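# Flip and stand three parts in the plastic rack

## Task

Place the t-handle, the clamp screw and the plastic clip in the plastic rack, each one resting on the bottom of a pocket shaped to take it. The t-handle must be turned over so that the face now pointing up ends up pointing down; the clamp screw must likewise be turned over so its current top faces down; the plastic clip must stand with its long axis vertical, and it does not matter which end is on top. Each part is judged on its own. The rack must still be standing on the table at the end, and nothing may have been tipped over. The reference picture is called manual.

## Robot and tools

Robot: two arms, left_arm and right_arm, each with six joints and a two-finger gripper. Their bases sit near (-0.034, +0.334, 0) m for left_arm and (-0.055, -0.353, 0) m for right_arm, each turned very slightly about z. A camera stand is fixed behind them. The cameras are cam_left_wrist and cam_right_wrist (672x504 each). Loose parts may occasionally get a small nudge from outside.

Frame: all hand positions, orientations, velocities and targets use the scene frame. Its origin is at table-top height, halfway between the two nominal bases; +x points out over the table, +y toward left_arm, +z up. Left and right in pictures do not follow the arm names. On a gripper, the fingers point along its +z and spread along its y. end_effector_position is the spot between the pads when closed, roughly 2 cm short of the fingertips; closing pushes the tips about 10 mm further along +z, mostly while the pads are still more than 40 mm apart. Reported poses can be a few cm off, more at long reach.

A row is always 14 numbers, each from -1 to 1: left_arm's six joints then its opening, then right_arm's six joints then its opening. The joint order is shoulder, wrist roll, elbow, waist, forearm roll, wrist pitch, and results list joints the same way. Joint numbers are offsets, not poses: 1.0 equals 2.207 rad, measured from the Joint targets shown when the action (or call) begins, not from the previous row, so sending the same offset again moves further. Wrist roll has its sign flipped everywhere you see or send it. Joint ranges in rad (arm's own signs): waist -6.283 to 6.283, shoulder -2.059 to 2.094, elbow -3.927 to 0.192, forearm roll -6.283 to 6.283, wrist pitch -1.693 to 3.142, wrist roll -6.283 to 6.283 (with the flip, a range a to b becomes -b to -a). Asking more than 0.010 rad beyond a range end gets the action refused for both arms. The opening number is absolute: +1 fully open, -1 closed. Sending 0 there is a real command, so repeat the current value to leave a gripper alone.

execute_actions(actions, cameras): actions is a list of up to 15 actions; each action is a list of up to 15 rows, one per 1/30 s step, and a short action repeats its final row to fill 15 steps. An empty list returns state plus all camera images. cameras picks images by name, ["all"] or [].

move(target, speed, blend, opening_speed, blocking, cameras): target is one 14-number row or a list of up to 15 rows, all offsets from the same current Joint targets. Joints travel together, so the hand follows a curve, with no obstacle avoidance. speed is in rad/s for the joint with the longest way to go (0.01 to 3.14, default 0.5), one value or one per target. blend (rad) rounds corners in a list; 0 stops at each. opening_speed (0.2 or more, per second on the -1..+1 scale) ramps the gripper. blocking=false returns after about 0.5 s while the move continues. Its extra line "move:" reports done, off_target, moving, held or fault, and limits=held if steps were withheld. A move is capped at 10 s; faster moves hit harder, and targets further past a contact press harder.

wait(seconds 0 to 10, cameras): lets time pass holding commands. stop(cameras): brakes a running move. zoom_image(camera, region [x0,y0,x1,y1] pixels, at most 504 by 504): closer look at the latest image from cam_left_wrist or cam_right_wrist. show_instructions(): shows the reference image(s). clear_fault(arm): clears a reported torque fault on that arm. finished_scene(scene): ends the current scene, giving its number; it cannot be undone.

Results: Joint positions and velocities per arm (rad, rad/s, then pad gap in m, 0.084 m open); Joint targets (base for your next offsets); Tool commands; grip_measured (opening on the command scale); end_effector_position/quat_wxyz/velocities; Joint torques (total drive output, noisy, with offsets; positive means toward larger angle); Wrist depth as 7x7 grids of mm distances (172 to 3000, '-' when unknown). "joint sent to its limit" means a joint was clipped to its end; "joint command not followed" means the inter-arm clearance check altered commands. "within noise" means the arm is still.

Gripping: hold by commanding an opening well below grip_measured; the lower, the tighter (about 24 N per pad up to ~6 cm wide). Fast closing squeezes harder.

Cautions: joint targets cannot lead measured angles by more than 0.637 rad per step, joints top out near 3.14 rad/s, and the hand is capped at 1 m/s. Contact torque over the load limits (waist 44.3, shoulder 44.4, elbow 27.3, forearm roll 27.3, wrist pitch 14.7, wrist roll 15.3 N m, held weight included) or a motor stuck at its limit for a second causes a torque fault that stops the arm until clear_fault. Long holding, stretching or pushing heats motors; MOTOR HOT appears at 65 °C and the arm is braked for 30 s or more at 80 °C. Do not let the arms touch each other or close a gripper on the other's fingers. Do not drop parts from height, release moving parts, slam into the table or the rack or holder, knock the rack or holder over, or leave anything off the table. To stop pushing, command targets back past the measured positions.

Each tool is called after "Call:" in YAML: its name, and indented under it one key for each argument.

Reference images:

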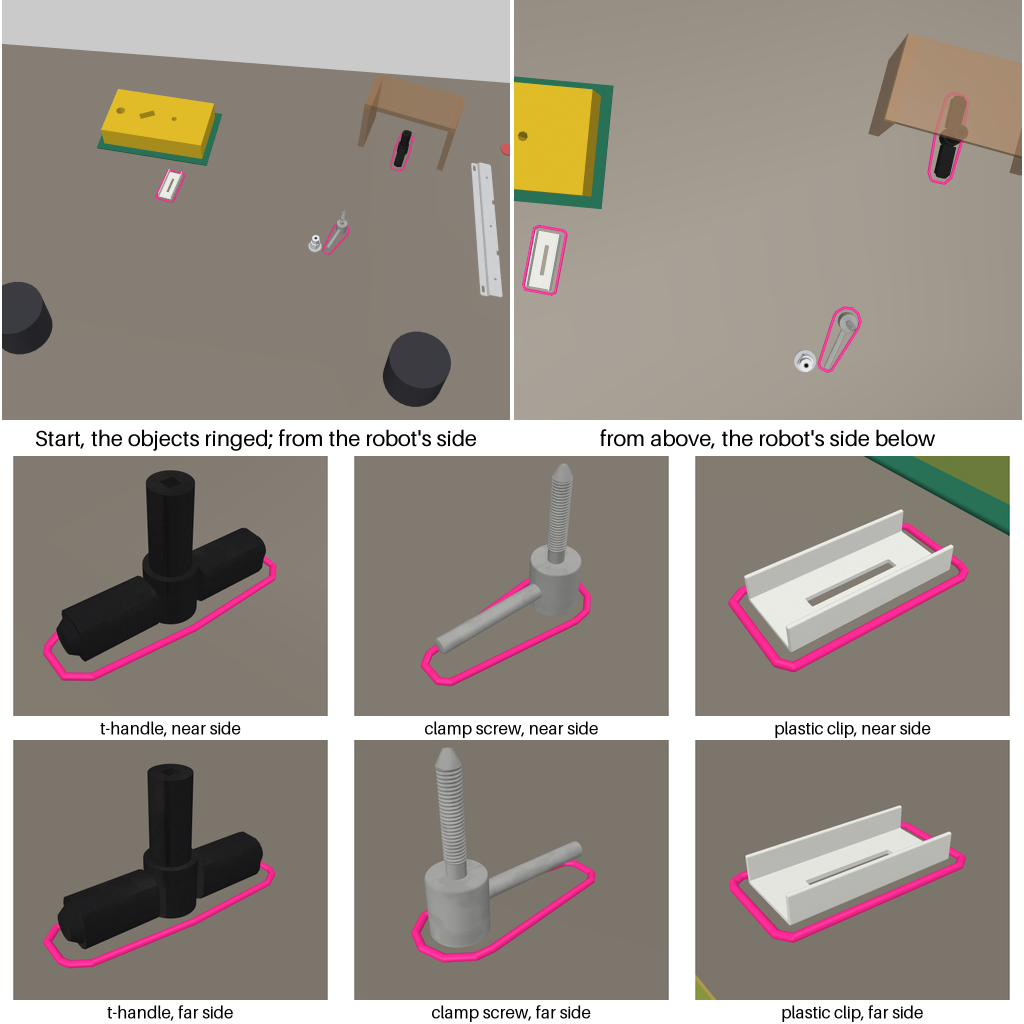

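## Session

Call:
execute_actions:
  actions: []

Scene clock: 0.00 s.
left_arm: end_effector_position=(+0.2610, +0.5697, +0.1510) grip_measured=+1.00 end_effector_quat_wxyz=(-0.160, -0.200, +0.881, -0.397) | right_arm: end_effector_position=(+0.3567, -0.2405, +0.2451) grip_measured=+1.00 end_effector_quat_wxyz=(+0.381, +0.647, -0.603, +0.269)
Joint names: [shoulder, wrist roll, elbow, waist, forearm roll, wrist pitch]
Joint positions: left_arm=[0.413 2.564 -1.347 0.952 -0.373 1.746 0.084] | right_arm=[0.333 -2.219 -1.44 0.685 -0.652 1.842 0.084]
Joint velocities: within noise
Joint torques (N m): no reading
Motor temperatures (°C): left_arm=[32 34 34 32 32 33] | right_arm=[28 35 35 33 35 32]
Wrist depth (mm): cam_left_wrist=[2132 907 712 570 479 402 367 / 1019 775 629 513 442 389 343 / 904 693 571 474 411 367 324 / 771 625 513 442 391 343 310 / 685 560 472 411 366 325 294 / 542 513 434 382 343 306 279 / 477 456 404 359 323 291 267] | cam_right_wrist=[1694 1681 1694 1686 1686 1698 1702 / 1823 1818 1847 1833 1818 1823 1838 / 1946 1930 1946 1951 1935 1957 1962 / 573 598 624 2032 2032 2099 2112 / 509 343 548 568 585 611 636 / 290 304 330 503 506 532 553 / 266 273 420 444 457 472 483]
Joint targets: left_arm=[0.413 2.564 -1.347 0.952 -0.373 1.746] | right_arm=[0.333 -2.219 -1.440 0.685 -0.652 1.842]
Tool commands: left_gripper/opening=+1.0 right_gripper/opening=+1.0

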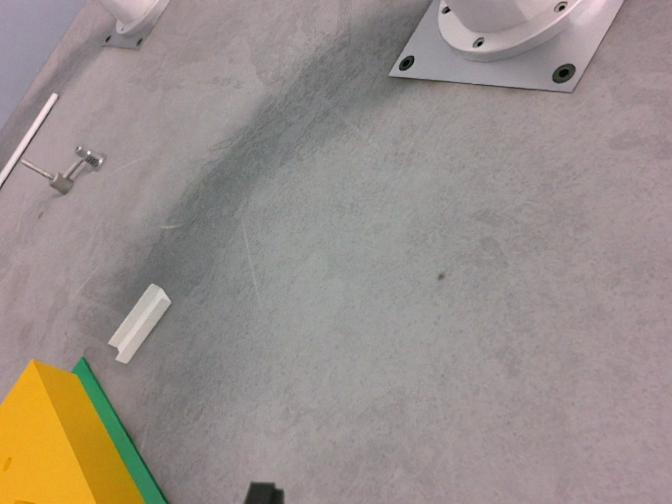

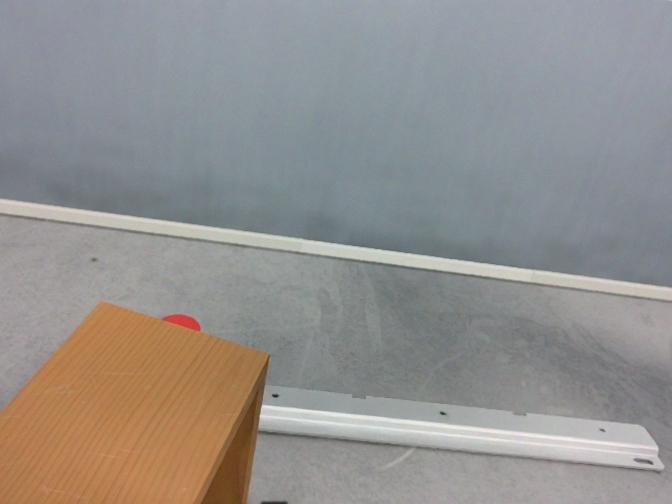

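Call:
move:
  target: [-0.246, -0.9316, -0.0009, -0.6516, 0.169, -0.121, 1, -0.4034, 0.899, 0.1965, -0.1867, 0.2954, -0.1262, 1]
  speed: 1.2
  cameras: ["all"]

Scene clock: 122.07 s.
left_arm: end_effector_position=(+0.3508, +0.1196, +0.3502) grip_measured=+1.00 end_effector_quat_wxyz=(+0.000, +1.000, +0.000, +0.000) | right_arm: end_effector_position=(+0.2498, -0.2792, +0.3602) grip_measured=+1.00 end_effector_quat_wxyz=(+0.000, +1.000, +0.000, +0.000)
Joint names: [shoulder, wrist roll, elbow, waist, forearm roll, wrist pitch]
Joint positions: left_arm=[-0.13 0.508 -1.349 -0.486 0 1.479 0.084] | right_arm=[-0.557 -0.235 -1.006 0.273 0 1.564 0.084]
Joint torques (N m): left_arm=[-23.57 -0.71 -10.38 -2.06 0.37 -2.7] | right_arm=[-8.39 0.78 -19.84 -4.17 1.3 -2.41]
Wrist depth (mm): cam_left_wrist=[476 477 477 477 476 478 477 / 477 477 432 477 477 478 478 / 478 478 432 432 433 479 478 / 481 477 435 434 434 481 481 / 479 479 481 480 480 480 482 / 482 481 482 481 483 481 482 / 481 483 482 482 482 482 483] | cam_right_wrist=[492 492 492 491 490 361 360 / 493 491 491 491 491 490 491 / 493 492 493 492 491 492 491 / 494 492 492 493 491 492 491 / 493 493 493 493 492 492 492 / 495 494 494 493 493 493 492 / 494 495 494 493 495 493 493]
Joint targets: left_arm=[-0.130 0.508 -1.349 -0.486 0.000 1.479] | right_arm=[-0.558 -0.235 -1.006 0.273 0.000 1.564]
move: done

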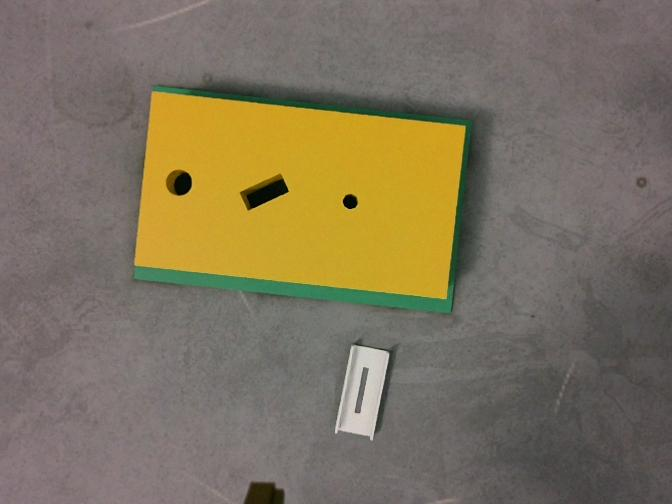

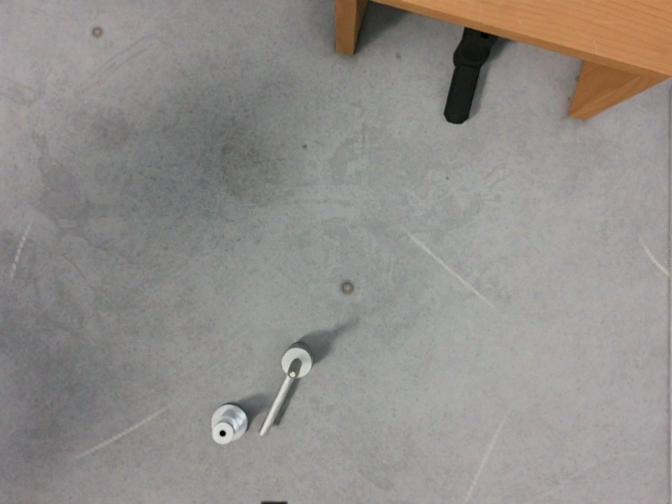

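Call:
move:
  target: [0, -0.7118, 0, 0, 0, 0, 1, 0, -0.7118, 0, 0, 0, 0, 1]
  speed: 1.5
  cameras: ["all"]

Call:
zoom_image:
  camera: "cam_right_wrist"
  region: [60, 180, 260, 330]

Scene clock: 149.43 s.
left_arm: end_effector_position=(+0.3508, +0.1196, +0.3502) grip_measured=+1.00 end_effector_quat_wxyz=(+0.000, +0.707, -0.707, +0.000) | right_arm: end_effector_position=(+0.2498, -0.2792, +0.3602) grip_measured=+1.00 end_effector_quat_wxyz=(+0.000, +0.707, -0.707, +0.000)
Joint names: [shoulder, wrist roll, elbow, waist, forearm roll, wrist pitch]
Joint positions: left_arm=[-0.13 -1.063 -1.349 -0.486 0 1.479 0.084] | right_arm=[-0.558 -1.806 -1.006 0.273 0 1.564 0.084]
Joint torques (N m): left_arm=[-23.41 -0.76 -10.29 -1.96 -0.14 -2.53] | right_arm=[-8.24 -0.77 -20.64 -4.23 1.35 -2.06]
Wrist depth (mm): cam_left_wrist=[475 476 476 478 477 477 478 / 477 477 478 478 479 478 478 / 478 479 478 480 480 480 479 / 477 479 477 479 480 481 482 / 480 479 434 481 480 480 481 / 481 480 436 483 481 480 483 / 480 482 436 483 482 482 483] | cam_right_wrist=[494 488 488 488 487 485 490 / 363 492 493 493 491 490 488 / 364 494 494 493 492 492 490 / 365 494 494 494 492 490 490 / 373 494 494 494 492 493 491 / 418 495 493 494 492 492 491 / 496 495 495 495 493 493 492]
Joint targets: left_arm=[-0.130 -1.063 -1.349 -0.486 0.000 1.479] | right_arm=[-0.558 -1.806 -1.006 0.273 0.000 1.564]
move: done

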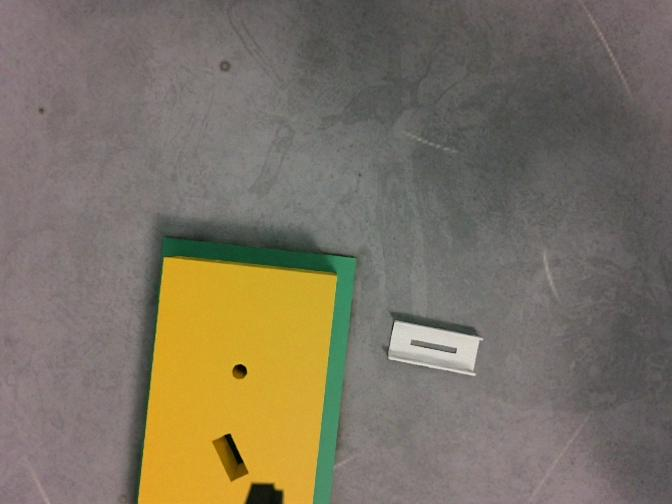

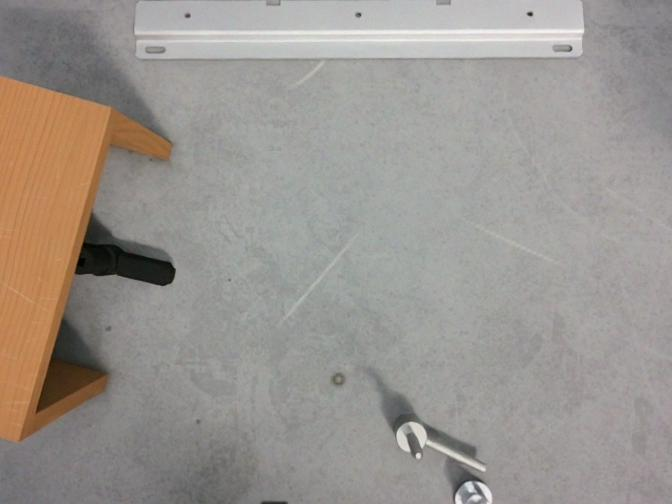

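Scaled by 2.520 from the camera's 672x504 image, which has a finer 960x720 frame.

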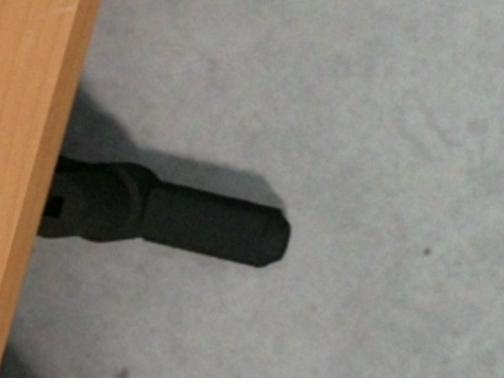

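Call:
move:
  target: [-0.0477, -1.0929, 0.4481, -0.07, 1.0821, -0.4433, 1, 0.2245, -0.7379, 0.2509, -0.0868, 0, -0.6731, 1]
  speed: 1.2
  cameras: ["all"]

every number of target must lie in its column's range; nothing of the call was run
Scene clock: 443.37 s.
left_arm: end_effector_position=(+0.3508, +0.1196, +0.3502) grip_measured=+1.00 end_effector_quat_wxyz=(+0.000, +0.707, -0.707, +0.000) | right_arm: end_effector_position=(+0.2498, -0.2792, +0.3602) grip_measured=+1.00 end_effector_quat_wxyz=(+0.000, +0.707, -0.707, +0.000)
Joint names: [shoulder, wrist roll, elbow, waist, forearm roll, wrist pitch]
Joint positions: left_arm=[-0.13 -1.063 -1.349 -0.486 0 1.479 0.084] | right_arm=[-0.558 -1.806 -1.006 0.273 0 1.564 0.084]
Joint torques (N m): left_arm=[-23.61 -0.53 -10.26 -2.1 0 -2.42] | right_arm=[-8.22 0.31 -20.76 -4.07 1.08 -1.77]
Joint targets: left_arm=[-0.130 -1.063 -1.349 -0.486 0.000 1.479] | right_arm=[-0.558 -1.806 -1.006 0.273 0.000 1.564]
Tool commands: left_gripper/opening=+1.0 right_gripper/opening=+1.0

Call:
move:
  target: [-0.0238, -0.5464, 0.224, -0.035, 0.541, -0.2217, 1, 0.1123, -0.3689, 0.1255, -0.0434, 0, -0.3365, 1]
  speed: 1.4

Call:
move:
  target: [-0.0239, -0.5465, 0.2241, -0.035, 0.5411, -0.2216, 1, 0.1122, -0.369, 0.1254, -0.0434, 0, -0.3366, 1]
  speed: 1.4
  cameras: ["all"]

Scene clock: 447.40 s.
left_arm: end_effector_position=(+0.4506, +0.2007, +0.2930) grip_measured=+1.00 end_effector_quat_wxyz=(+0.333, +0.176, +0.861, +0.343) | right_arm: end_effector_position=(+0.3677, -0.2929, +0.2181) grip_measured=+1.00 end_effector_quat_wxyz=(+0.107, -0.323, +0.940, -0.020)
Joint names: [shoulder, wrist roll, elbow, waist, forearm roll, wrist pitch]
Joint positions: left_arm=[-0.182 -2.268 -0.855 -0.563 1.194 0.99 0.084] | right_arm=[-0.31 -2.62 -0.729 0.177 0 0.821 0.084]
Joint torques (N m): left_arm=[-22.25 -0.68 -10.21 -2.18 0.69 -1.12] | right_arm=[-9.23 -0.82 -20.19 -4.39 1.08 -2.72]
Motor temperatures (°C): left_arm=[33 34 37 32 31 33] | right_arm=[29 34 39 33 34 32]
Wrist depth (mm): cam_left_wrist=[269 344 397 459 545 649 2199 / 282 327 423 492 591 1996 1962 / 299 391 458 540 1749 1772 1732 / 369 421 490 1611 1585 1560 1546 / 395 462 1417 1458 1440 1425 1420 / 426 1337 1337 1315 1297 1278 1271 / 1253 1237 1233 1213 1205 1190 1186] | cam_right_wrist=[342 332 331 326 321 315 311 / 348 343 339 333 328 323 317 / 358 352 346 340 335 329 325 / 364 266 352 347 342 336 331 / 230 228 360 350 348 342 337 / 236 231 335 362 356 350 344 / 242 237 234 370 363 358 353]
Joint targets: left_arm=[-0.182 -2.268 -0.855 -0.563 1.194 0.990] | right_arm=[-0.310 -2.620 -0.729 0.177 0.000 0.821]
move: done

Scene clock: 448.97 s.
left_arm: end_effector_position=(+0.3190, +0.1054, +0.1252) grip_measured=+1.00 end_effector_quat_wxyz=(+0.097, +0.873, -0.056, +0.475) | right_arm: end_effector_position=(+0.3910, -0.3328, +0.0983) grip_measured=+1.00 end_effector_quat_wxyz=(+0.213, +0.121, +0.969, +0.036)
Joint names: [shoulder, wrist roll, elbow, waist, forearm roll, wrist pitch]
Joint positions: left_arm=[-0.235 -3.475 -0.36 -0.64 2.388 0.501 0.084] | right_arm=[-0.062 -3.434 -0.452 0.082 0 0.078 0.084]
Joint torques (N m): left_arm=[-16.83 -0.54 -7.59 -1.89 0.54 -0.14] | right_arm=[-10.37 -0.79 -15.59 -4.49 1.08 -2.89]
Wrist depth (mm): cam_left_wrist=[1116 1134 1164 1201 1230 1278 1320 / 1184 1203 1237 1278 1307 1364 1397 / 1255 1297 1325 1369 1422 1455 1519 / 413 426 443 458 472 492 512 / 292 304 304 314 403 418 434 / 263 265 272 278 348 361 370 / 227 237 243 248 306 322 331] | cam_right_wrist=[173 175 178 180 183 185 189 / 180 182 185 189 191 194 197 / 189 191 195 198 201 204 208 / 197 200 203 206 210 214 217 / 205 208 213 217 219 224 228 / 216 220 224 228 216 237 242 / 229 227 236 243 221 253 253]
Joint targets: left_arm=[-0.235 -3.475 -0.360 -0.640 2.388 0.501] | right_arm=[-0.062 -3.434 -0.452 0.082 0.000 0.078]
move: done

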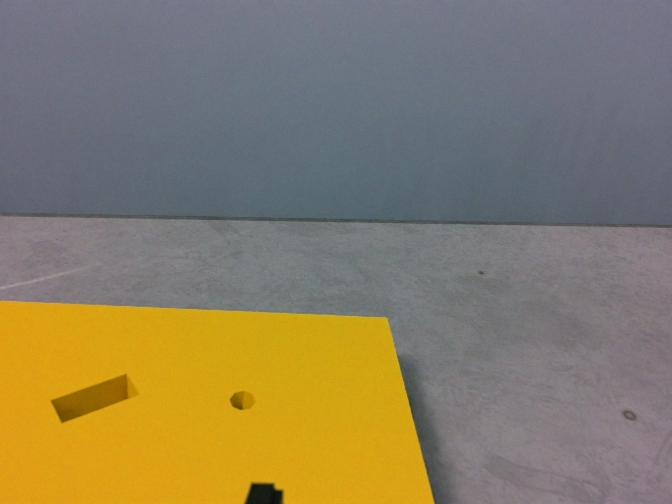

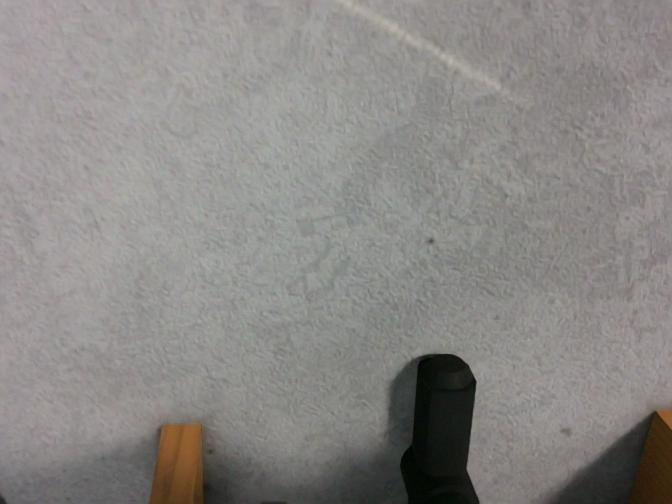

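Call:
move:
  target: [0.1133, 0, 0, 0, 0, 0, 1, 0.1465, 0, -0.0438, 0.0024, 0, -0.1027, 1]
  speed: 0.35
  cameras: ["all"]

Scene clock: 494.77 s.
left_arm: end_effector_position=(+0.2811, +0.1350, +0.0260) grip_measured=+1.00 end_effector_quat_wxyz=(+0.035, +0.920, -0.083, +0.381) | right_arm: end_effector_position=(+0.4158, -0.3292, +0.0257) grip_measured=+1.00 end_effector_quat_wxyz=(+0.213, +0.118, +0.969, +0.037)
Joint names: [shoulder, wrist roll, elbow, waist, forearm roll, wrist pitch]
Joint positions: left_arm=[0.015 -3.475 -0.36 -0.64 2.388 0.501 0.084] | right_arm=[0.261 -3.434 -0.549 0.087 0 -0.148 0.084]
Joint torques (N m): left_arm=[-12.46 -0.3 -6.6 -1.89 0.09 -0.12] | right_arm=[-13.77 0.52 -14.36 4.99 1.07 -2.94]
Wrist depth (mm): cam_left_wrist=[249 239 251 252 253 338 355 / 210 211 212 213 214 224 299 / 188 190 193 196 198 199 259 / 200 204 207 211 214 222 234 / 206 207 208 211 207 213 214 / 189 190 190 191 190 192 193 / 176 176 177 177 176 178 179] | cam_right_wrist=[- - - - - - - / - - - - - - - / - - - - - - - / - - - - - - - / - - - - - - - / - - - - - - - / - - - - - - -]
Joint targets: left_arm=[0.015 -3.475 -0.360 -0.640 2.388 0.501] | right_arm=[0.261 -3.434 -0.549 0.087 0.000 -0.148]
move: done

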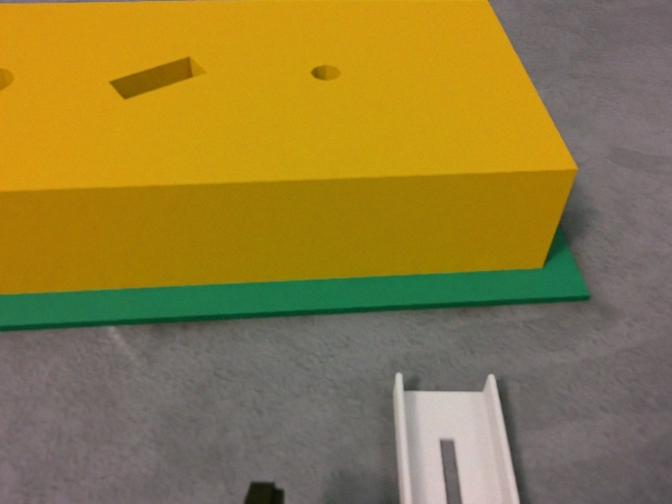

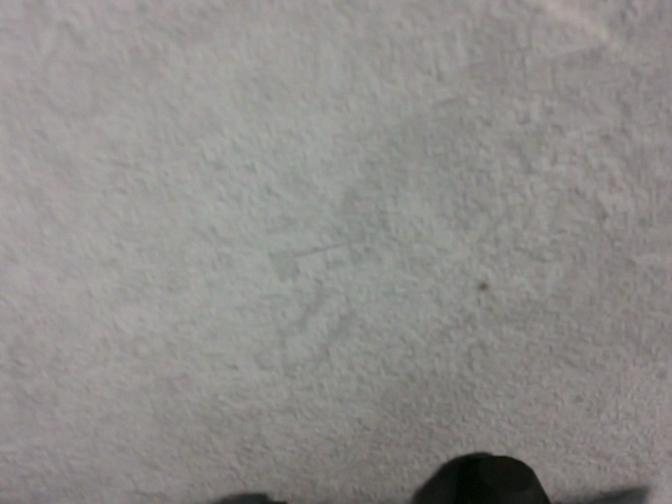

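Call:
move:
  target: [0, 0, 0, 0, 0, 0, -0.7, 0, 0, 0, 0, 0, 0, -0.9]
  opening_speed: 1.2
  cameras: ["all"]

Scene clock: 507.13 s.
left_arm: end_effector_position=(+0.2811, +0.1350, +0.0260) grip_measured=-0.38 end_effector_quat_wxyz=(+0.035, +0.920, -0.083, +0.381) | right_arm: end_effector_position=(+0.4158, -0.3292, +0.0257) grip_measured=-0.62 end_effector_quat_wxyz=(+0.213, +0.118, +0.969, +0.037)
Joint names: [shoulder, wrist roll, elbow, waist, forearm roll, wrist pitch]
Joint positions: left_arm=[0.015 -3.475 -0.36 -0.64 2.388 0.501 0.027] | right_arm=[0.261 -3.434 -0.549 0.087 0 -0.148 0.017]
Joint torques (N m): left_arm=[-12.26 -0.1 -6.11 -1.49 -0.11 0.51] | right_arm=[-12.14 0.53 -10.88 4.96 1.03 -0.66]
Wrist depth (mm): cam_left_wrist=[249 239 251 252 253 338 354 / 210 211 212 213 214 224 300 / 188 190 193 196 198 199 259 / 200 204 207 211 214 222 234 / 206 207 207 211 207 213 214 / 189 190 190 191 189 192 192 / 176 177 177 177 176 179 179] | cam_right_wrist=[- - - - - - - / - - - - - - - / - - - - - - - / - - - - - - - / - - - - - - - / - - - - - - - / - - - - - - -]
Joint targets: left_arm=[0.015 -3.475 -0.360 -0.640 2.388 0.501] | right_arm=[0.261 -3.434 -0.549 0.087 0.000 -0.148]
move: done

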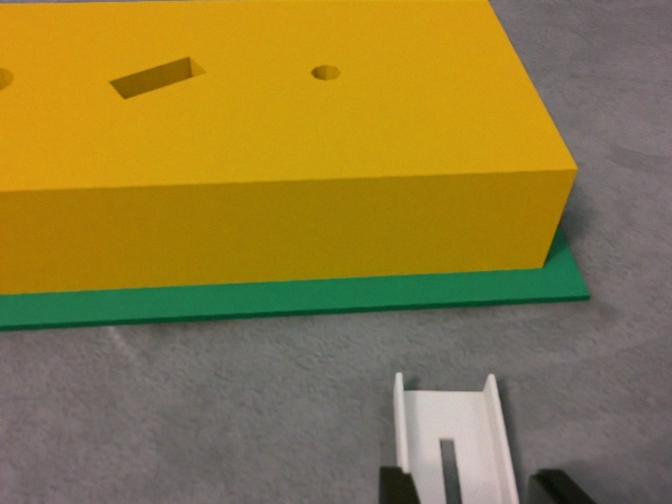

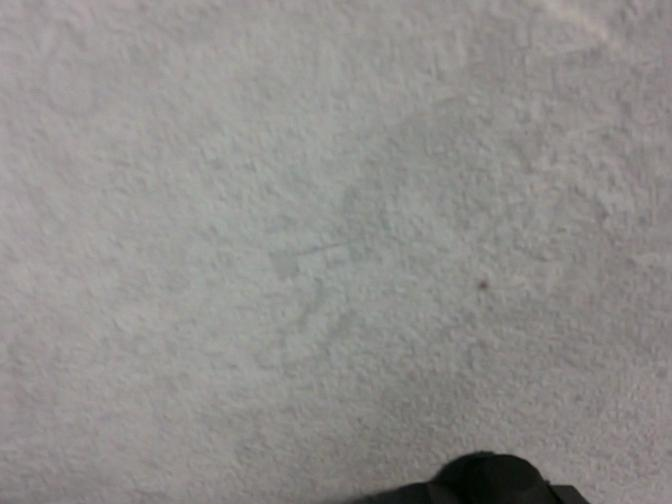

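Call:
move:
  target:
    - [-0.1812, 0, 0, 0, 0, 0, -0.7, -0.1458, 0, 0.1924, 0, 0, -0.0466, -0.9]
    - [-0.1427, 0.5415, -0.0725, 0.0498, -0.2211, 0.0131, -0.7, -0.4049, 0, 0.171, 0, 0, 0.2339, -0.9]
  speed: [0.4, 1.0]
  blend: 0.05

Call:
move:
  target: [0.1364, 0.5415, -0.0752, 0.0503, -0.2173, 0.0127, -0.7, 0, 0, 0, 0, 0, 0, -0.9]
  speed: 0.8
  cameras: ["all"]

Call:
zoom_image:
  camera: "cam_left_wrist"
  region: [336, 252, 672, 504]

Scene clock: 569.57 s.
left_arm: end_effector_position=(+0.3973, +0.1362, +0.2179) grip_measured=-0.38 end_effector_quat_wxyz=(+0.394, +0.539, +0.666, +0.331) | right_arm: end_effector_position=(+0.2947, -0.3352, +0.1503) grip_measured=-0.62 end_effector_quat_wxyz=(+0.213, +0.118, +0.969, +0.037)
Joint names: [shoulder, wrist roll, elbow, waist, forearm roll, wrist pitch]
Joint positions: left_arm=[-0.3 -2.28 -0.52 -0.53 1.9 0.53 0.027] | right_arm=[-0.632 -3.434 -0.171 0.087 0 0.368 0.017]
Joint torques (N m): left_arm=[-11.02 0.5 -10.12 2.04 -0.74 0.88] | right_arm=[-6.77 0.46 -21.08 2.63 0.85 -1.58]
Wrist depth (mm): cam_left_wrist=[216 247 363 472 1288 1203 1125 / 218 254 307 1330 1271 1186 1116 / 223 267 390 1335 1255 1174 1100 / 229 268 401 1325 1250 1157 1093 / 233 277 422 1332 1235 1153 1082 / 241 289 431 1295 190 1123 1069 / 251 366 450 1307 180 1110 1066] | cam_right_wrist=[221 225 226 231 234 238 241 / 231 235 238 241 246 249 253 / 242 246 249 254 258 262 266 / 252 256 260 265 269 274 278 / 263 268 272 277 282 287 293 / 275 282 288 292 299 303 310 / 289 299 304 305 312 321 331]
Joint targets: left_arm=[-0.300 -2.280 -0.520 -0.530 1.900 0.530] | right_arm=[-0.632 -3.434 -0.171 0.087 0.000 0.368]
move: done

Scene clock: 571.63 s.
left_arm: end_effector_position=(+0.4318, +0.1886, +0.1323) grip_measured=-0.38 end_effector_quat_wxyz=(+0.375, -0.180, +0.906, +0.074) | right_arm: end_effector_position=(+0.2947, -0.3352, +0.1504) grip_measured=-0.62 end_effector_quat_wxyz=(+0.213, +0.118, +0.969, +0.037)
Joint names: [shoulder, wrist roll, elbow, waist, forearm roll, wrist pitch]
Joint positions: left_arm=[0.001 -1.085 -0.686 -0.419 1.42 0.558 0.027] | right_arm=[-0.632 -3.434 -0.171 0.087 0 0.368 0.017]
Joint torques (N m): left_arm=[-17.24 0.65 -9.76 1.91 -0.78 -0.01] | right_arm=[-7.11 0.45 -21.03 1.22 0.69 -1.82]
Wrist depth (mm): cam_left_wrist=[- - - - 180 189 191 / - - - - - 191 203 / 178 178 178 177 177 176 191 / 191 190 190 189 189 188 188 / 297 211 210 217 217 216 215 / 334 333 333 235 190 244 328 / 1081 1132 381 - 180 378 395] | cam_right_wrist=[221 225 227 231 234 238 241 / 231 235 238 242 245 249 254 / 242 246 249 254 257 262 266 / 252 257 260 265 269 274 278 / 263 268 272 278 281 287 293 / 275 282 288 292 298 303 310 / 289 299 304 305 312 321 331]
Joint targets: left_arm=[0.001 -1.084 -0.686 -0.419 1.420 0.558] | right_arm=[-0.632 -3.434 -0.171 0.087 0.000 0.368]
move: done

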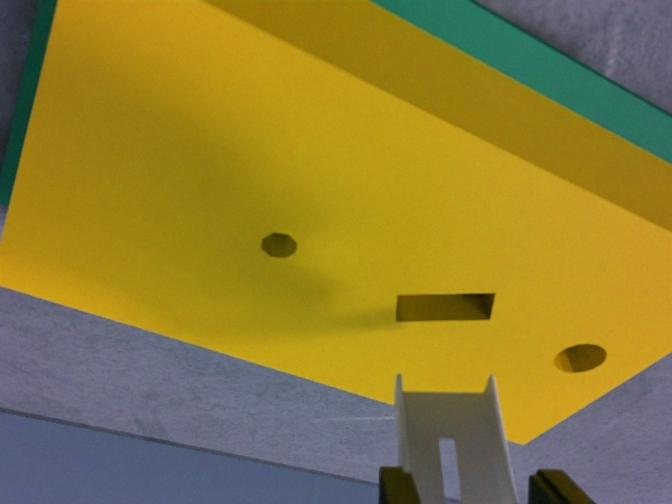

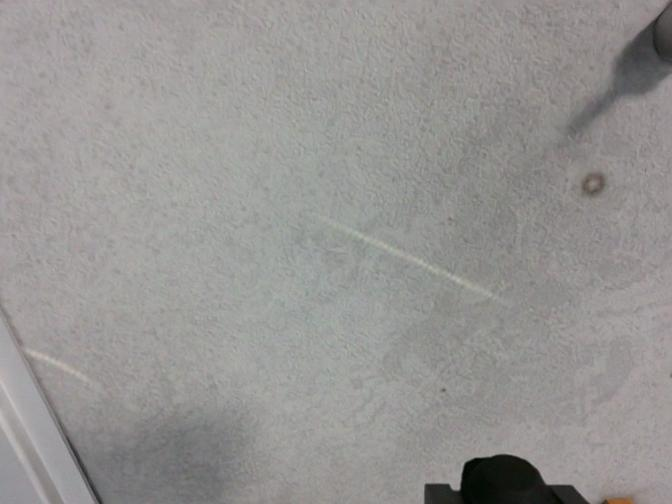

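Scaled by 1.500 from the camera's 672x504 image, which has a finer 960x720 frame.

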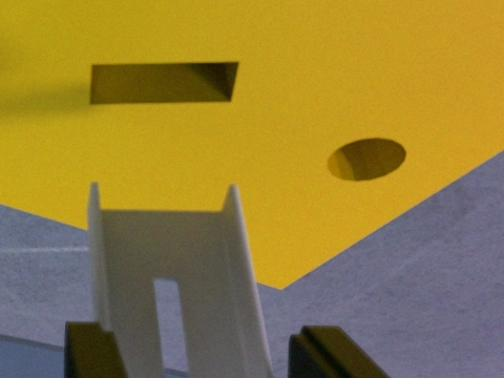

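Call:
move:
  target:
    - [-0.0045, 0, 0.0054, 0, 0, 0, -0.7, 0, 0, 0, 0, 0, 0, -0.9]
    - [0.0245, 0.0444, -0.0005, 0.0005, 0.0385, -0.0011, -0.7, 0, 0, 0, 0, 0, 0, -0.9]
  speed: 0.2
  cameras: ["cam_left_wrist"]

Call:
zoom_image:
  camera: "cam_left_wrist"
  region: [336, 252, 672, 504]

Scene clock: 623.93 s.
left_arm: end_effector_position=(+0.4296, +0.1903, +0.1102) grip_measured=-0.38 end_effector_quat_wxyz=(+0.376, -0.180, +0.906, +0.076) | right_arm: end_effector_position=(+0.2947, -0.3352, +0.1504) grip_measured=-0.62 end_effector_quat_wxyz=(+0.213, +0.118, +0.969, +0.037)
Joint names: [shoulder, wrist roll, elbow, waist, forearm roll, wrist pitch]
Joint positions: left_arm=[0.055 -0.987 -0.687 -0.418 1.505 0.555 0.027] | right_arm=[-0.632 -3.434 -0.171 0.087 0 0.368 0.017]
Joint torques (N m): left_arm=[-18.02 0.67 -9 1.91 0.36 -1.26] | right_arm=[-6.8 0.42 -20.88 -1.59 0.67 -2.67]
Wrist depth (mm): cam_left_wrist=[- - - - - - 172 / - - - - 173 178 181 / - - - - - 180 188 / - - - - - - 179 / 182 181 181 180 180 180 180 / 305 205 204 204 189 203 202 / 336 335 334 - 176 233 331] | cam_right_wrist=[221 225 226 231 234 238 241 / 230 235 239 242 246 249 254 / 241 246 249 254 257 262 266 / 252 256 260 265 269 274 278 / 263 268 272 278 282 287 293 / 275 282 288 292 298 303 310 / 289 299 304 305 312 321 331]
Joint targets: left_arm=[0.055 -0.987 -0.687 -0.418 1.505 0.555] | right_arm=[-0.632 -3.434 -0.171 0.087 0.000 0.368]
move: done
Images, in order (width x height): cam_left_wrist 672x504.

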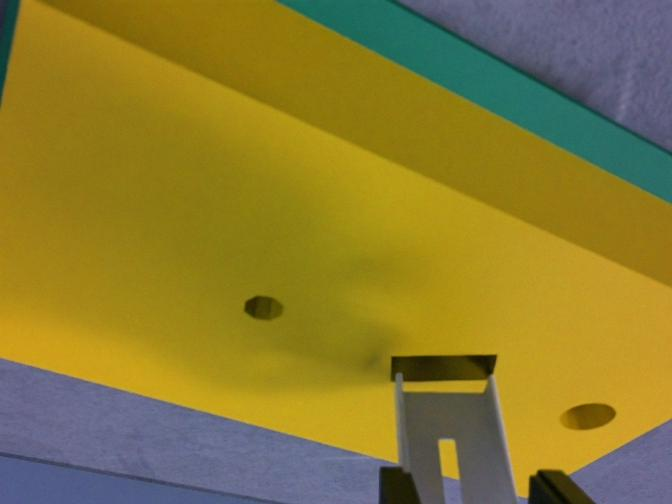

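Scaled by 1.500 from the camera's 672x504 image, which has a finer 960x720 frame.

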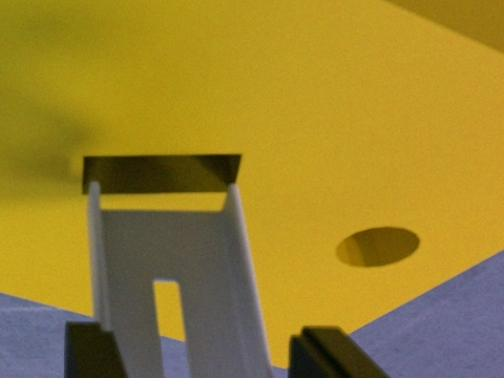

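Call:
move:
  target:
    - [-0.0013, 0, 0.0015, -0.0009, 0, 0, -0.7, 0, 0, 0, 0, 0, 0, -0.9]
    - [0.048, 0.076, -0.0084, 0.0001, 0.0657, -0.0018, -0.7, 0, 0, 0, 0, 0, 0, -0.9]
  speed: 0.12
  cameras: ["cam_left_wrist"]

Scene clock: 641.50 s.
left_arm: end_effector_position=(+0.4273, +0.1902, +0.0719) grip_measured=-0.72 end_effector_quat_wxyz=(+0.375, -0.179, +0.906, +0.074) | right_arm: end_effector_position=(+0.2947, -0.3352, +0.1504) grip_measured=-0.62 end_effector_quat_wxyz=(+0.213, +0.118, +0.969, +0.037)
Joint names: [shoulder, wrist roll, elbow, waist, forearm roll, wrist pitch]
Joint positions: left_arm=[0.161 -0.819 -0.706 -0.418 1.65 0.551 0.012] | right_arm=[-0.632 -3.434 -0.171 0.087 0 0.368 0.017]
Joint torques (N m): left_arm=[-19.71 0.86 -8.18 1.95 0.28 0.29] | right_arm=[-6.88 0.37 -20.59 -1.38 0.52 -2.62]
Wrist depth (mm): cam_left_wrist=[- - - - - - - / - - - - - - - / - - - - - - - / - - - - - - - / - - - - - - - / - - - - - - - / - - - - - - -] | cam_right_wrist=[221 225 226 231 234 238 241 / 230 235 239 242 246 249 254 / 242 246 249 254 257 262 266 / 252 257 260 265 269 274 278 / 263 268 272 277 282 287 293 / 275 282 288 292 298 303 310 / 290 299 304 306 312 321 331]
Joint targets: left_arm=[0.161 -0.819 -0.706 -0.418 1.650 0.551] | right_arm=[-0.632 -3.434 -0.171 0.087 0.000 0.368]
move: done
Images, in order (width x height): cam_left_wrist 672x504.

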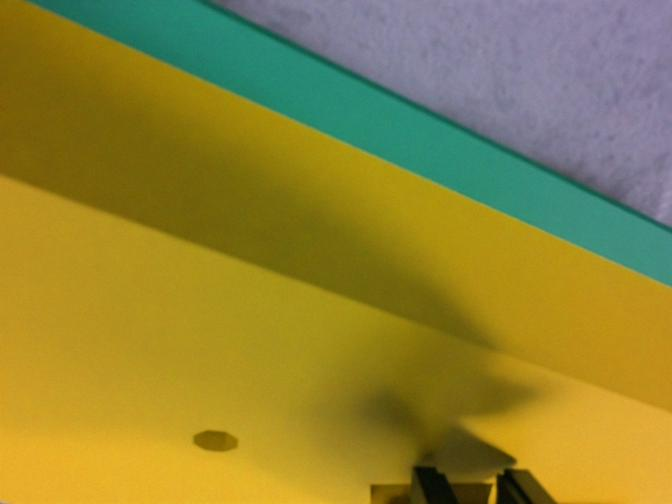

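Call:
move:
  target: [-0.1133, 0, 0.0432, -0.0607, 0, 0, -0.7, 0, 0, 0, 0, 0, 0, -0.9]
  speed: 0.2
  cameras: ["cam_left_wrist"]

Scene clock: 654.50 s.
left_arm: end_effector_position=(+0.4016, +0.1316, +0.1519) grip_measured=-0.72 end_effector_quat_wxyz=(+0.433, -0.136, +0.891, +0.002) | right_arm: end_effector_position=(+0.2947, -0.3352, +0.1504) grip_measured=-0.62 end_effector_quat_wxyz=(+0.213, +0.118, +0.969, +0.037)
Joint names: [shoulder, wrist roll, elbow, waist, forearm roll, wrist pitch]
Joint positions: left_arm=[-0.089 -0.819 -0.61 -0.552 1.65 0.551 0.012] | right_arm=[-0.632 -3.434 -0.171 0.087 0 0.368 0.017]
Joint torques (N m): left_arm=[-22.1 0.8 -8.84 -2.42 0.27 -0.65] | right_arm=[-6.95 0.46 -20.42 -1.34 0.27 -2.62]
Wrist depth (mm): cam_left_wrist=[225 224 215 192 201 203 201 / 255 249 237 180 187 204 215 / 290 284 215 202 193 194 201 / 335 323 234 228 223 214 210 / 388 384 372 260 254 246 238 / 1160 1190 1199 423 410 291 282 / 1093 1134 1178 1211 1244 1271 444] | cam_right_wrist=[221 225 227 231 234 238 241 / 230 234 239 241 246 249 254 / 242 246 250 254 258 262 266 / 252 256 260 265 269 274 278 / 263 268 272 278 282 287 293 / 275 282 288 292 299 303 310 / 289 299 304 306 312 322 331]
Joint targets: left_arm=[-0.089 -0.819 -0.610 -0.552 1.650 0.551] | right_arm=[-0.632 -3.434 -0.171 0.087 0.000 0.368]
move: done
Images, in order (width x height): cam_left_wrist 672x504.

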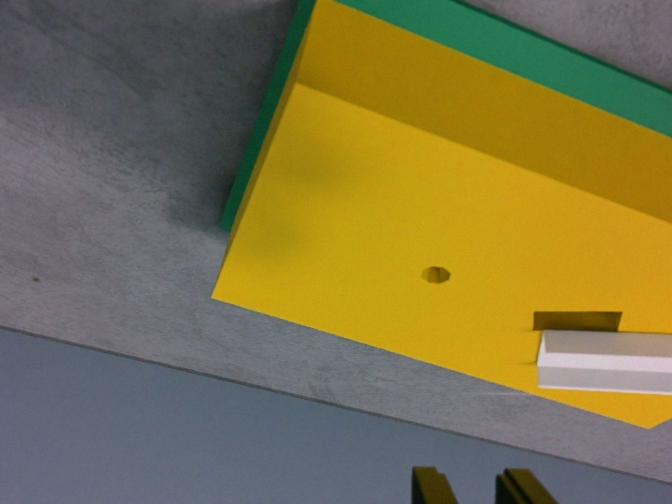

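Call:
move:
  target: [-0.0292, 0.513, -0.2975, 0.1182, -0.7476, 0.3937, 1, 0, 0, 0, 0, 0, 0, -0.9]
  speed: 1.0
  cameras: ["cam_left_wrist"]

Call:
zoom_image:
  camera: "cam_left_wrist"
  region: [220, 120, 472, 309]

Scene clock: 664.73 s.
left_arm: end_effector_position=(+0.3807, +0.1996, +0.3301) grip_measured=+1.00 end_effector_quat_wxyz=(+0.000, +1.000, +0.000, +0.000) | right_arm: end_effector_position=(+0.2947, -0.3352, +0.1504) grip_measured=-0.62 end_effector_quat_wxyz=(+0.213, +0.118, +0.969, +0.037)
Joint names: [shoulder, wrist roll, elbow, waist, forearm roll, wrist pitch]
Joint positions: left_arm=[-0.153 0.313 -1.267 -0.291 0.001 1.42 0.084] | right_arm=[-0.632 -3.434 -0.171 0.087 0 0.368 0.017]
Joint torques (N m): left_arm=[-23.21 0.82 -11.16 1.82 -0.83 -1.41] | right_arm=[-6.89 0.39 -20.14 -1.19 0.18 -2.59]
Wrist depth (mm): cam_left_wrist=[456 457 457 457 456 458 458 / 458 458 460 458 458 460 458 / 458 460 458 414 414 413 460 / 458 459 459 414 414 414 460 / 460 460 460 457 414 415 462 / 459 460 462 462 462 462 463 / 462 462 462 462 462 465 461] | cam_right_wrist=[221 225 226 231 234 238 241 / 230 235 238 242 246 249 254 / 242 246 249 254 257 262 266 / 252 257 260 266 269 274 278 / 263 268 272 277 282 287 293 / 275 282 288 292 298 303 310 / 289 299 304 305 312 321 331]
Joint targets: left_arm=[-0.153 0.313 -1.267 -0.291 0.001 1.420] | right_arm=[-0.632 -3.434 -0.171 0.087 0.000 0.368]
move: done
Images, in order (width x height): cam_left_wrist 672x504.

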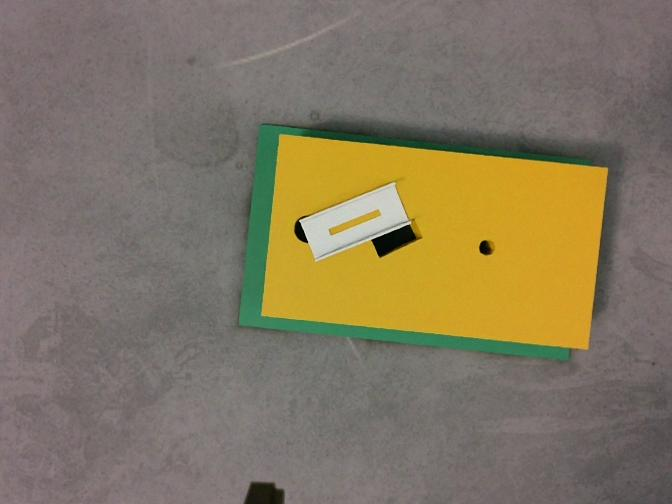

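Scaled by 2.000 from the camera's 672x504 image, which has a finer 960x720 frame.

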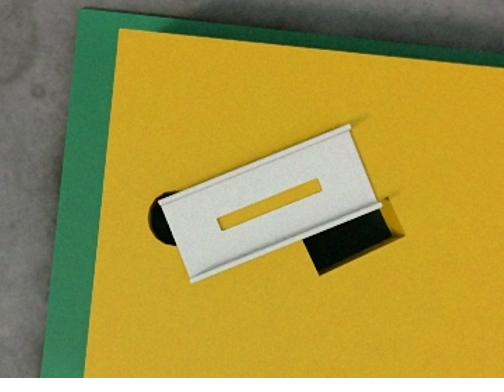

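Call:
move:
  target: [0.2, -0.7184, 0.0564, 0.1924, -0.3216, 0.0442, 1, 0, 0, 0, 0, 0, 0, -0.9]
  speed: 1.2

Call:
move:
  target: [0.2004, -0.7184, 0.0564, 0.1924, -0.3216, 0.0443, 1, 0, 0, 0, 0, 0, 0, -0.9]
  speed: 1.0
  cameras: ["cam_left_wrist"]

Scene clock: 741.70 s.
left_arm: end_effector_position=(+0.3672, +0.2167, +0.1581) grip_measured=+1.00 end_effector_quat_wxyz=(+0.443, +0.813, -0.378, -0.030) | right_arm: end_effector_position=(+0.2947, -0.3352, +0.1504) grip_measured=-0.62 end_effector_quat_wxyz=(+0.213, +0.118, +0.969, +0.037)
Joint names: [shoulder, wrist roll, elbow, waist, forearm roll, wrist pitch]
Joint positions: left_arm=[0.288 -1.272 -1.143 0.133 -0.709 1.518 0.084] | right_arm=[-0.632 -3.434 -0.171 0.087 0 0.368 0.017]
Joint torques (N m): left_arm=[-23.88 -0.62 -8.64 1.75 -1.21 0.69] | right_arm=[-6.95 0.41 -20.02 -1.26 0.21 -2.74]
Wrist depth (mm): cam_left_wrist=[264 256 374 455 580 791 2014 / 211 240 349 435 548 741 2093 / 204 233 271 408 510 667 974 / 199 225 259 376 459 588 735 / 198 217 296 358 430 544 719 / 188 211 296 346 412 515 684 / 182 253 288 330 391 481 619] | cam_right_wrist=[221 225 227 231 234 238 241 / 231 234 238 242 245 249 254 / 242 246 249 254 257 262 266 / 252 256 260 265 269 275 278 / 263 268 272 277 281 287 293 / 275 282 287 292 298 303 310 / 289 299 303 305 312 321 331]
Joint targets: left_arm=[0.288 -1.272 -1.143 0.133 -0.709 1.518] | right_arm=[-0.632 -3.434 -0.171 0.087 0.000 0.368]
move: done

Scene clock: 743.90 s.
left_arm: end_effector_position=(+0.4237, +0.3127, +0.0639) grip_measured=+1.00 end_effector_quat_wxyz=(+0.397, +0.585, -0.398, +0.585) | right_arm: end_effector_position=(+0.2947, -0.3352, +0.1504) grip_measured=-0.62 end_effector_quat_wxyz=(+0.213, +0.118, +0.969, +0.037)
Joint names: [shoulder, wrist roll, elbow, waist, forearm roll, wrist pitch]
Joint positions: left_arm=[0.73 -2.858 -1.018 0.558 -1.419 1.615 0.084] | right_arm=[-0.632 -3.434 -0.171 0.087 0 0.368 0.017]
Joint torques (N m): left_arm=[-25.71 -0.53 -5.12 1.98 -1.02 2.54] | right_arm=[-6.69 0.44 -19.99 -1.28 0.08 -2.74]
Wrist depth (mm): cam_left_wrist=[1372 1690 2068 2439 2286 2185 2062 / 1377 1690 2050 2372 2294 2158 2062 / 1380 1690 2062 2414 2309 2145 2093 / 1391 1706 2106 2381 2317 798 2044 / 1394 1711 2068 2431 751 763 2014 / 1397 1642 542 547 358 361 567 / 1273 384 388 232 246 257 286] | cam_right_wrist=[221 225 226 231 234 238 241 / 231 235 238 242 246 249 253 / 242 246 249 254 257 262 266 / 252 256 260 265 269 274 278 / 263 268 272 277 281 287 293 / 275 282 288 292 299 303 310 / 289 299 304 305 311 321 331]
Joint targets: left_arm=[0.730 -2.858 -1.018 0.558 -1.419 1.615] | right_arm=[-0.632 -3.434 -0.171 0.087 0.000 0.368]
move: done
Images, in order (width x height): cam_left_wrist 672x504.

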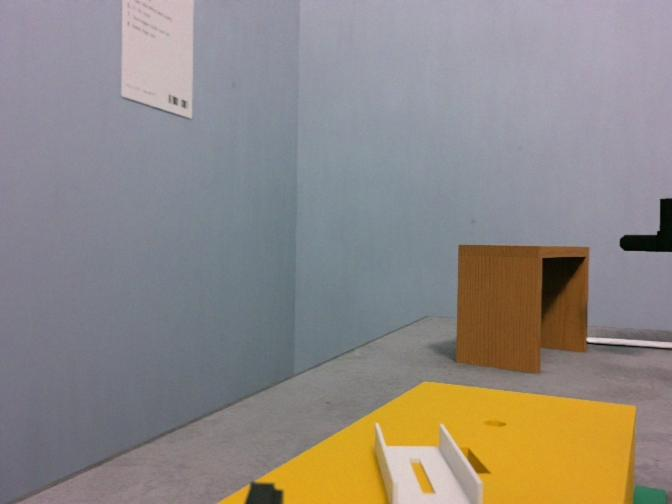

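Call:
move:
  target: [-0.0045, -0.003, 0.0083, -0.079, -0.0759, -0.0222, 1, 0, 0, 0, 0, 0, 0, -0.9]
  speed: 0.15
  cameras: ["cam_left_wrist"]

Scene clock: 753.63 s.
left_arm: end_effector_position=(+0.4496, +0.2481, +0.0647) grip_measured=+1.00 end_effector_quat_wxyz=(+0.397, +0.584, -0.398, +0.585) | right_arm: end_effector_position=(+0.2947, -0.3352, +0.1504) grip_measured=-0.62 end_effector_quat_wxyz=(+0.213, +0.118, +0.969, +0.037)
Joint names: [shoulder, wrist roll, elbow, waist, forearm roll, wrist pitch]
Joint positions: left_arm=[0.72 -2.864 -1 0.384 -1.586 1.566 0.084] | right_arm=[-0.632 -3.434 -0.171 0.087 0 0.368 0.017]
Joint torques (N m): left_arm=[-32.41 -0.76 -5.09 -2.62 -0.78 1.38] | right_arm=[-6.89 0.36 -20.24 -1.6 -0.13 -2.61]
Wrist depth (mm): cam_left_wrist=[1340 1645 1974 2309 2220 2087 2020 / 1332 1657 2014 2340 2257 2080 2008 / 1361 1677 1991 2348 2228 2099 2020 / 1350 1673 2044 2348 2213 619 1974 / 1345 1665 2068 2333 760 620 1974 / 1361 1607 1903 552 559 561 566 / 1310 356 391 393 258 259 261] | cam_right_wrist=[221 225 226 231 234 238 241 / 230 235 238 242 246 249 254 / 242 246 250 254 257 262 266 / 252 257 260 265 269 274 279 / 263 268 272 277 281 287 294 / 275 282 288 292 298 303 310 / 289 299 304 305 312 321 330]
Joint targets: left_arm=[0.720 -2.864 -1.000 0.384 -1.586 1.566] | right_arm=[-0.632 -3.434 -0.171 0.087 0.000 0.368]
move: done
Images, in order (width x height): cam_left_wrist 672x504.

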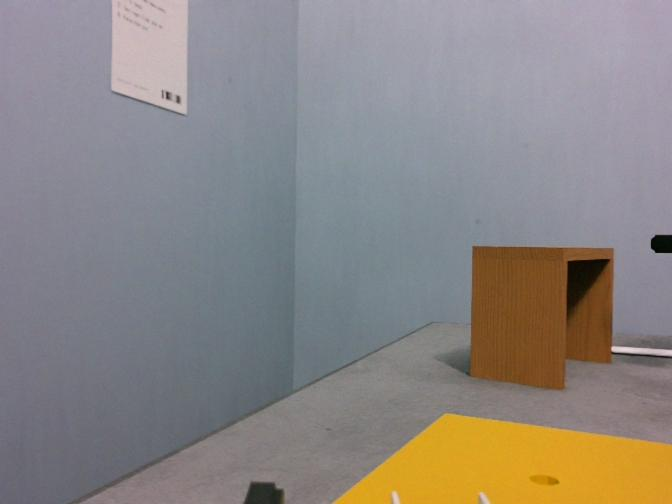

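Call:
move:
  target: [0, 0, 0, 0, 0, 0, -0.8, 0, 0, 0, 0, 0, 0, -0.9]
  opening_speed: 1.2

Scene clock: 757.20 s.
left_arm: end_effector_position=(+0.4496, +0.2480, +0.0647) grip_measured=-0.38 end_effector_quat_wxyz=(+0.397, +0.584, -0.398, +0.585) | right_arm: end_effector_position=(+0.2947, -0.3352, +0.1504) grip_measured=-0.62 end_effector_quat_wxyz=(+0.213, +0.118, +0.969, +0.037)
Joint names: [shoulder, wrist roll, elbow, waist, forearm roll, wrist pitch]
Joint positions: left_arm=[0.72 -2.864 -1 0.384 -1.586 1.566 0.028] | right_arm=[-0.632 -3.434 -0.171 0.087 0 0.368 0.017]
Joint torques (N m): left_arm=[-32.16 -0.61 -5.26 -1.84 -0.91 1.58] | right_arm=[-6.84 0.3 -20.09 -1.27 0.11 -2.63]
Wrist depth (mm): cam_left_wrist=[1348 1634 1991 2317 2213 2087 2002 / 1337 1657 2008 2279 2242 2106 2002 / 1337 1657 2002 2340 2228 2145 2026 / 1364 1661 2026 2333 2228 619 1957 / 1369 1669 2038 2340 760 616 1985 / 1375 1585 1877 552 560 562 568 / 1310 357 393 433 258 261 239] | cam_right_wrist=[221 225 227 231 234 238 241 / 230 235 239 242 245 249 253 / 242 246 249 254 257 262 266 / 252 257 260 266 269 274 278 / 263 268 272 277 281 287 293 / 275 282 288 292 298 303 310 / 289 299 304 305 312 321 331]
Joint targets: left_arm=[0.720 -2.864 -1.000 0.384 -1.586 1.566] | right_arm=[-0.632 -3.434 -0.171 0.087 0.000 0.368]
move: done

Call:
move:
  target:
    - [-0.2039, 0, 0, 0, 0, 0, -0.8, 0, 0, 0, 0, 0, 0, -0.9]
    - [-0.2442, 0.194, -0.033, -0.302, 0.7186, -0.3055, -0.8, 0, 0, 0, 0, 0, 0, -0.9]
  speed: [0.5, 0.8]
  blend: 0.08
  cameras: ["cam_left_wrist"]

Call:
zoom_image:
  camera: "cam_left_wrist"
  region: [336, 252, 672, 504]

Scene clock: 775.43 s.
left_arm: end_effector_position=(+0.4381, +0.1851, +0.1306) grip_measured=-0.38 end_effector_quat_wxyz=(-0.001, -0.199, +0.980, +0.000) | right_arm: end_effector_position=(+0.2947, -0.3352, +0.1504) grip_measured=-0.62 end_effector_quat_wxyz=(+0.213, +0.118, +0.969, +0.037)
Joint names: [shoulder, wrist roll, elbow, waist, forearm roll, wrist pitch]
Joint positions: left_arm=[0.181 -2.436 -1.073 -0.283 -0.001 0.892 0.028] | right_arm=[-0.632 -3.434 -0.171 0.087 0 0.368 0.017]
Joint torques (N m): left_arm=[-30.04 0.64 -10.36 -2.34 0.24 -2.55] | right_arm=[-6.96 0.45 -20.07 -1.6 -0.07 -2.67]
Wrist depth (mm): cam_left_wrist=[259 259 259 260 260 260 260 / 260 260 260 260 260 261 261 / 260 260 257 261 261 261 261 / 261 215 215 215 259 262 261 / 261 215 215 215 216 259 262 / 215 216 216 216 216 216 217 / 216 216 216 216 216 216 216] | cam_right_wrist=[221 225 226 231 234 238 241 / 230 234 239 242 246 249 253 / 242 246 249 254 257 263 266 / 252 257 260 265 269 274 278 / 263 268 272 277 282 287 294 / 275 282 288 292 299 303 310 / 289 299 304 305 312 321 331]
Joint targets: left_arm=[0.181 -2.436 -1.073 -0.283 -0.001 0.892] | right_arm=[-0.632 -3.434 -0.171 0.087 0.000 0.368]
move: done
Images, in order (width x height): cam_left_wrist 672x504.

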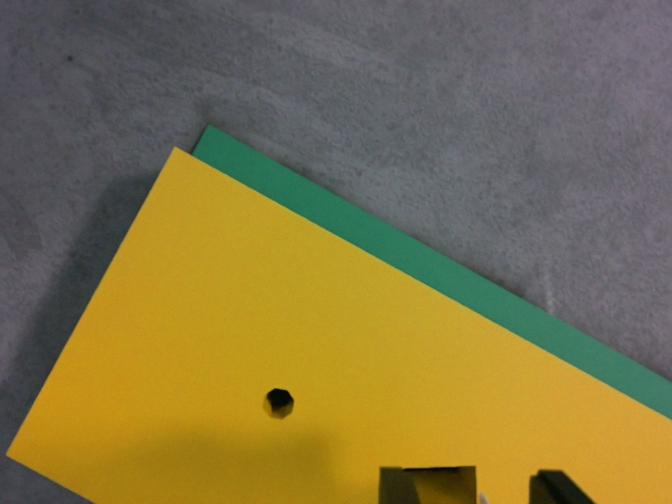

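Scaled by 1.500 from the camera's 672x504 image, which has a finer 960x720 frame.

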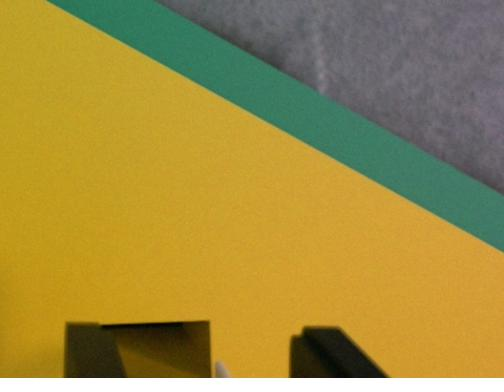

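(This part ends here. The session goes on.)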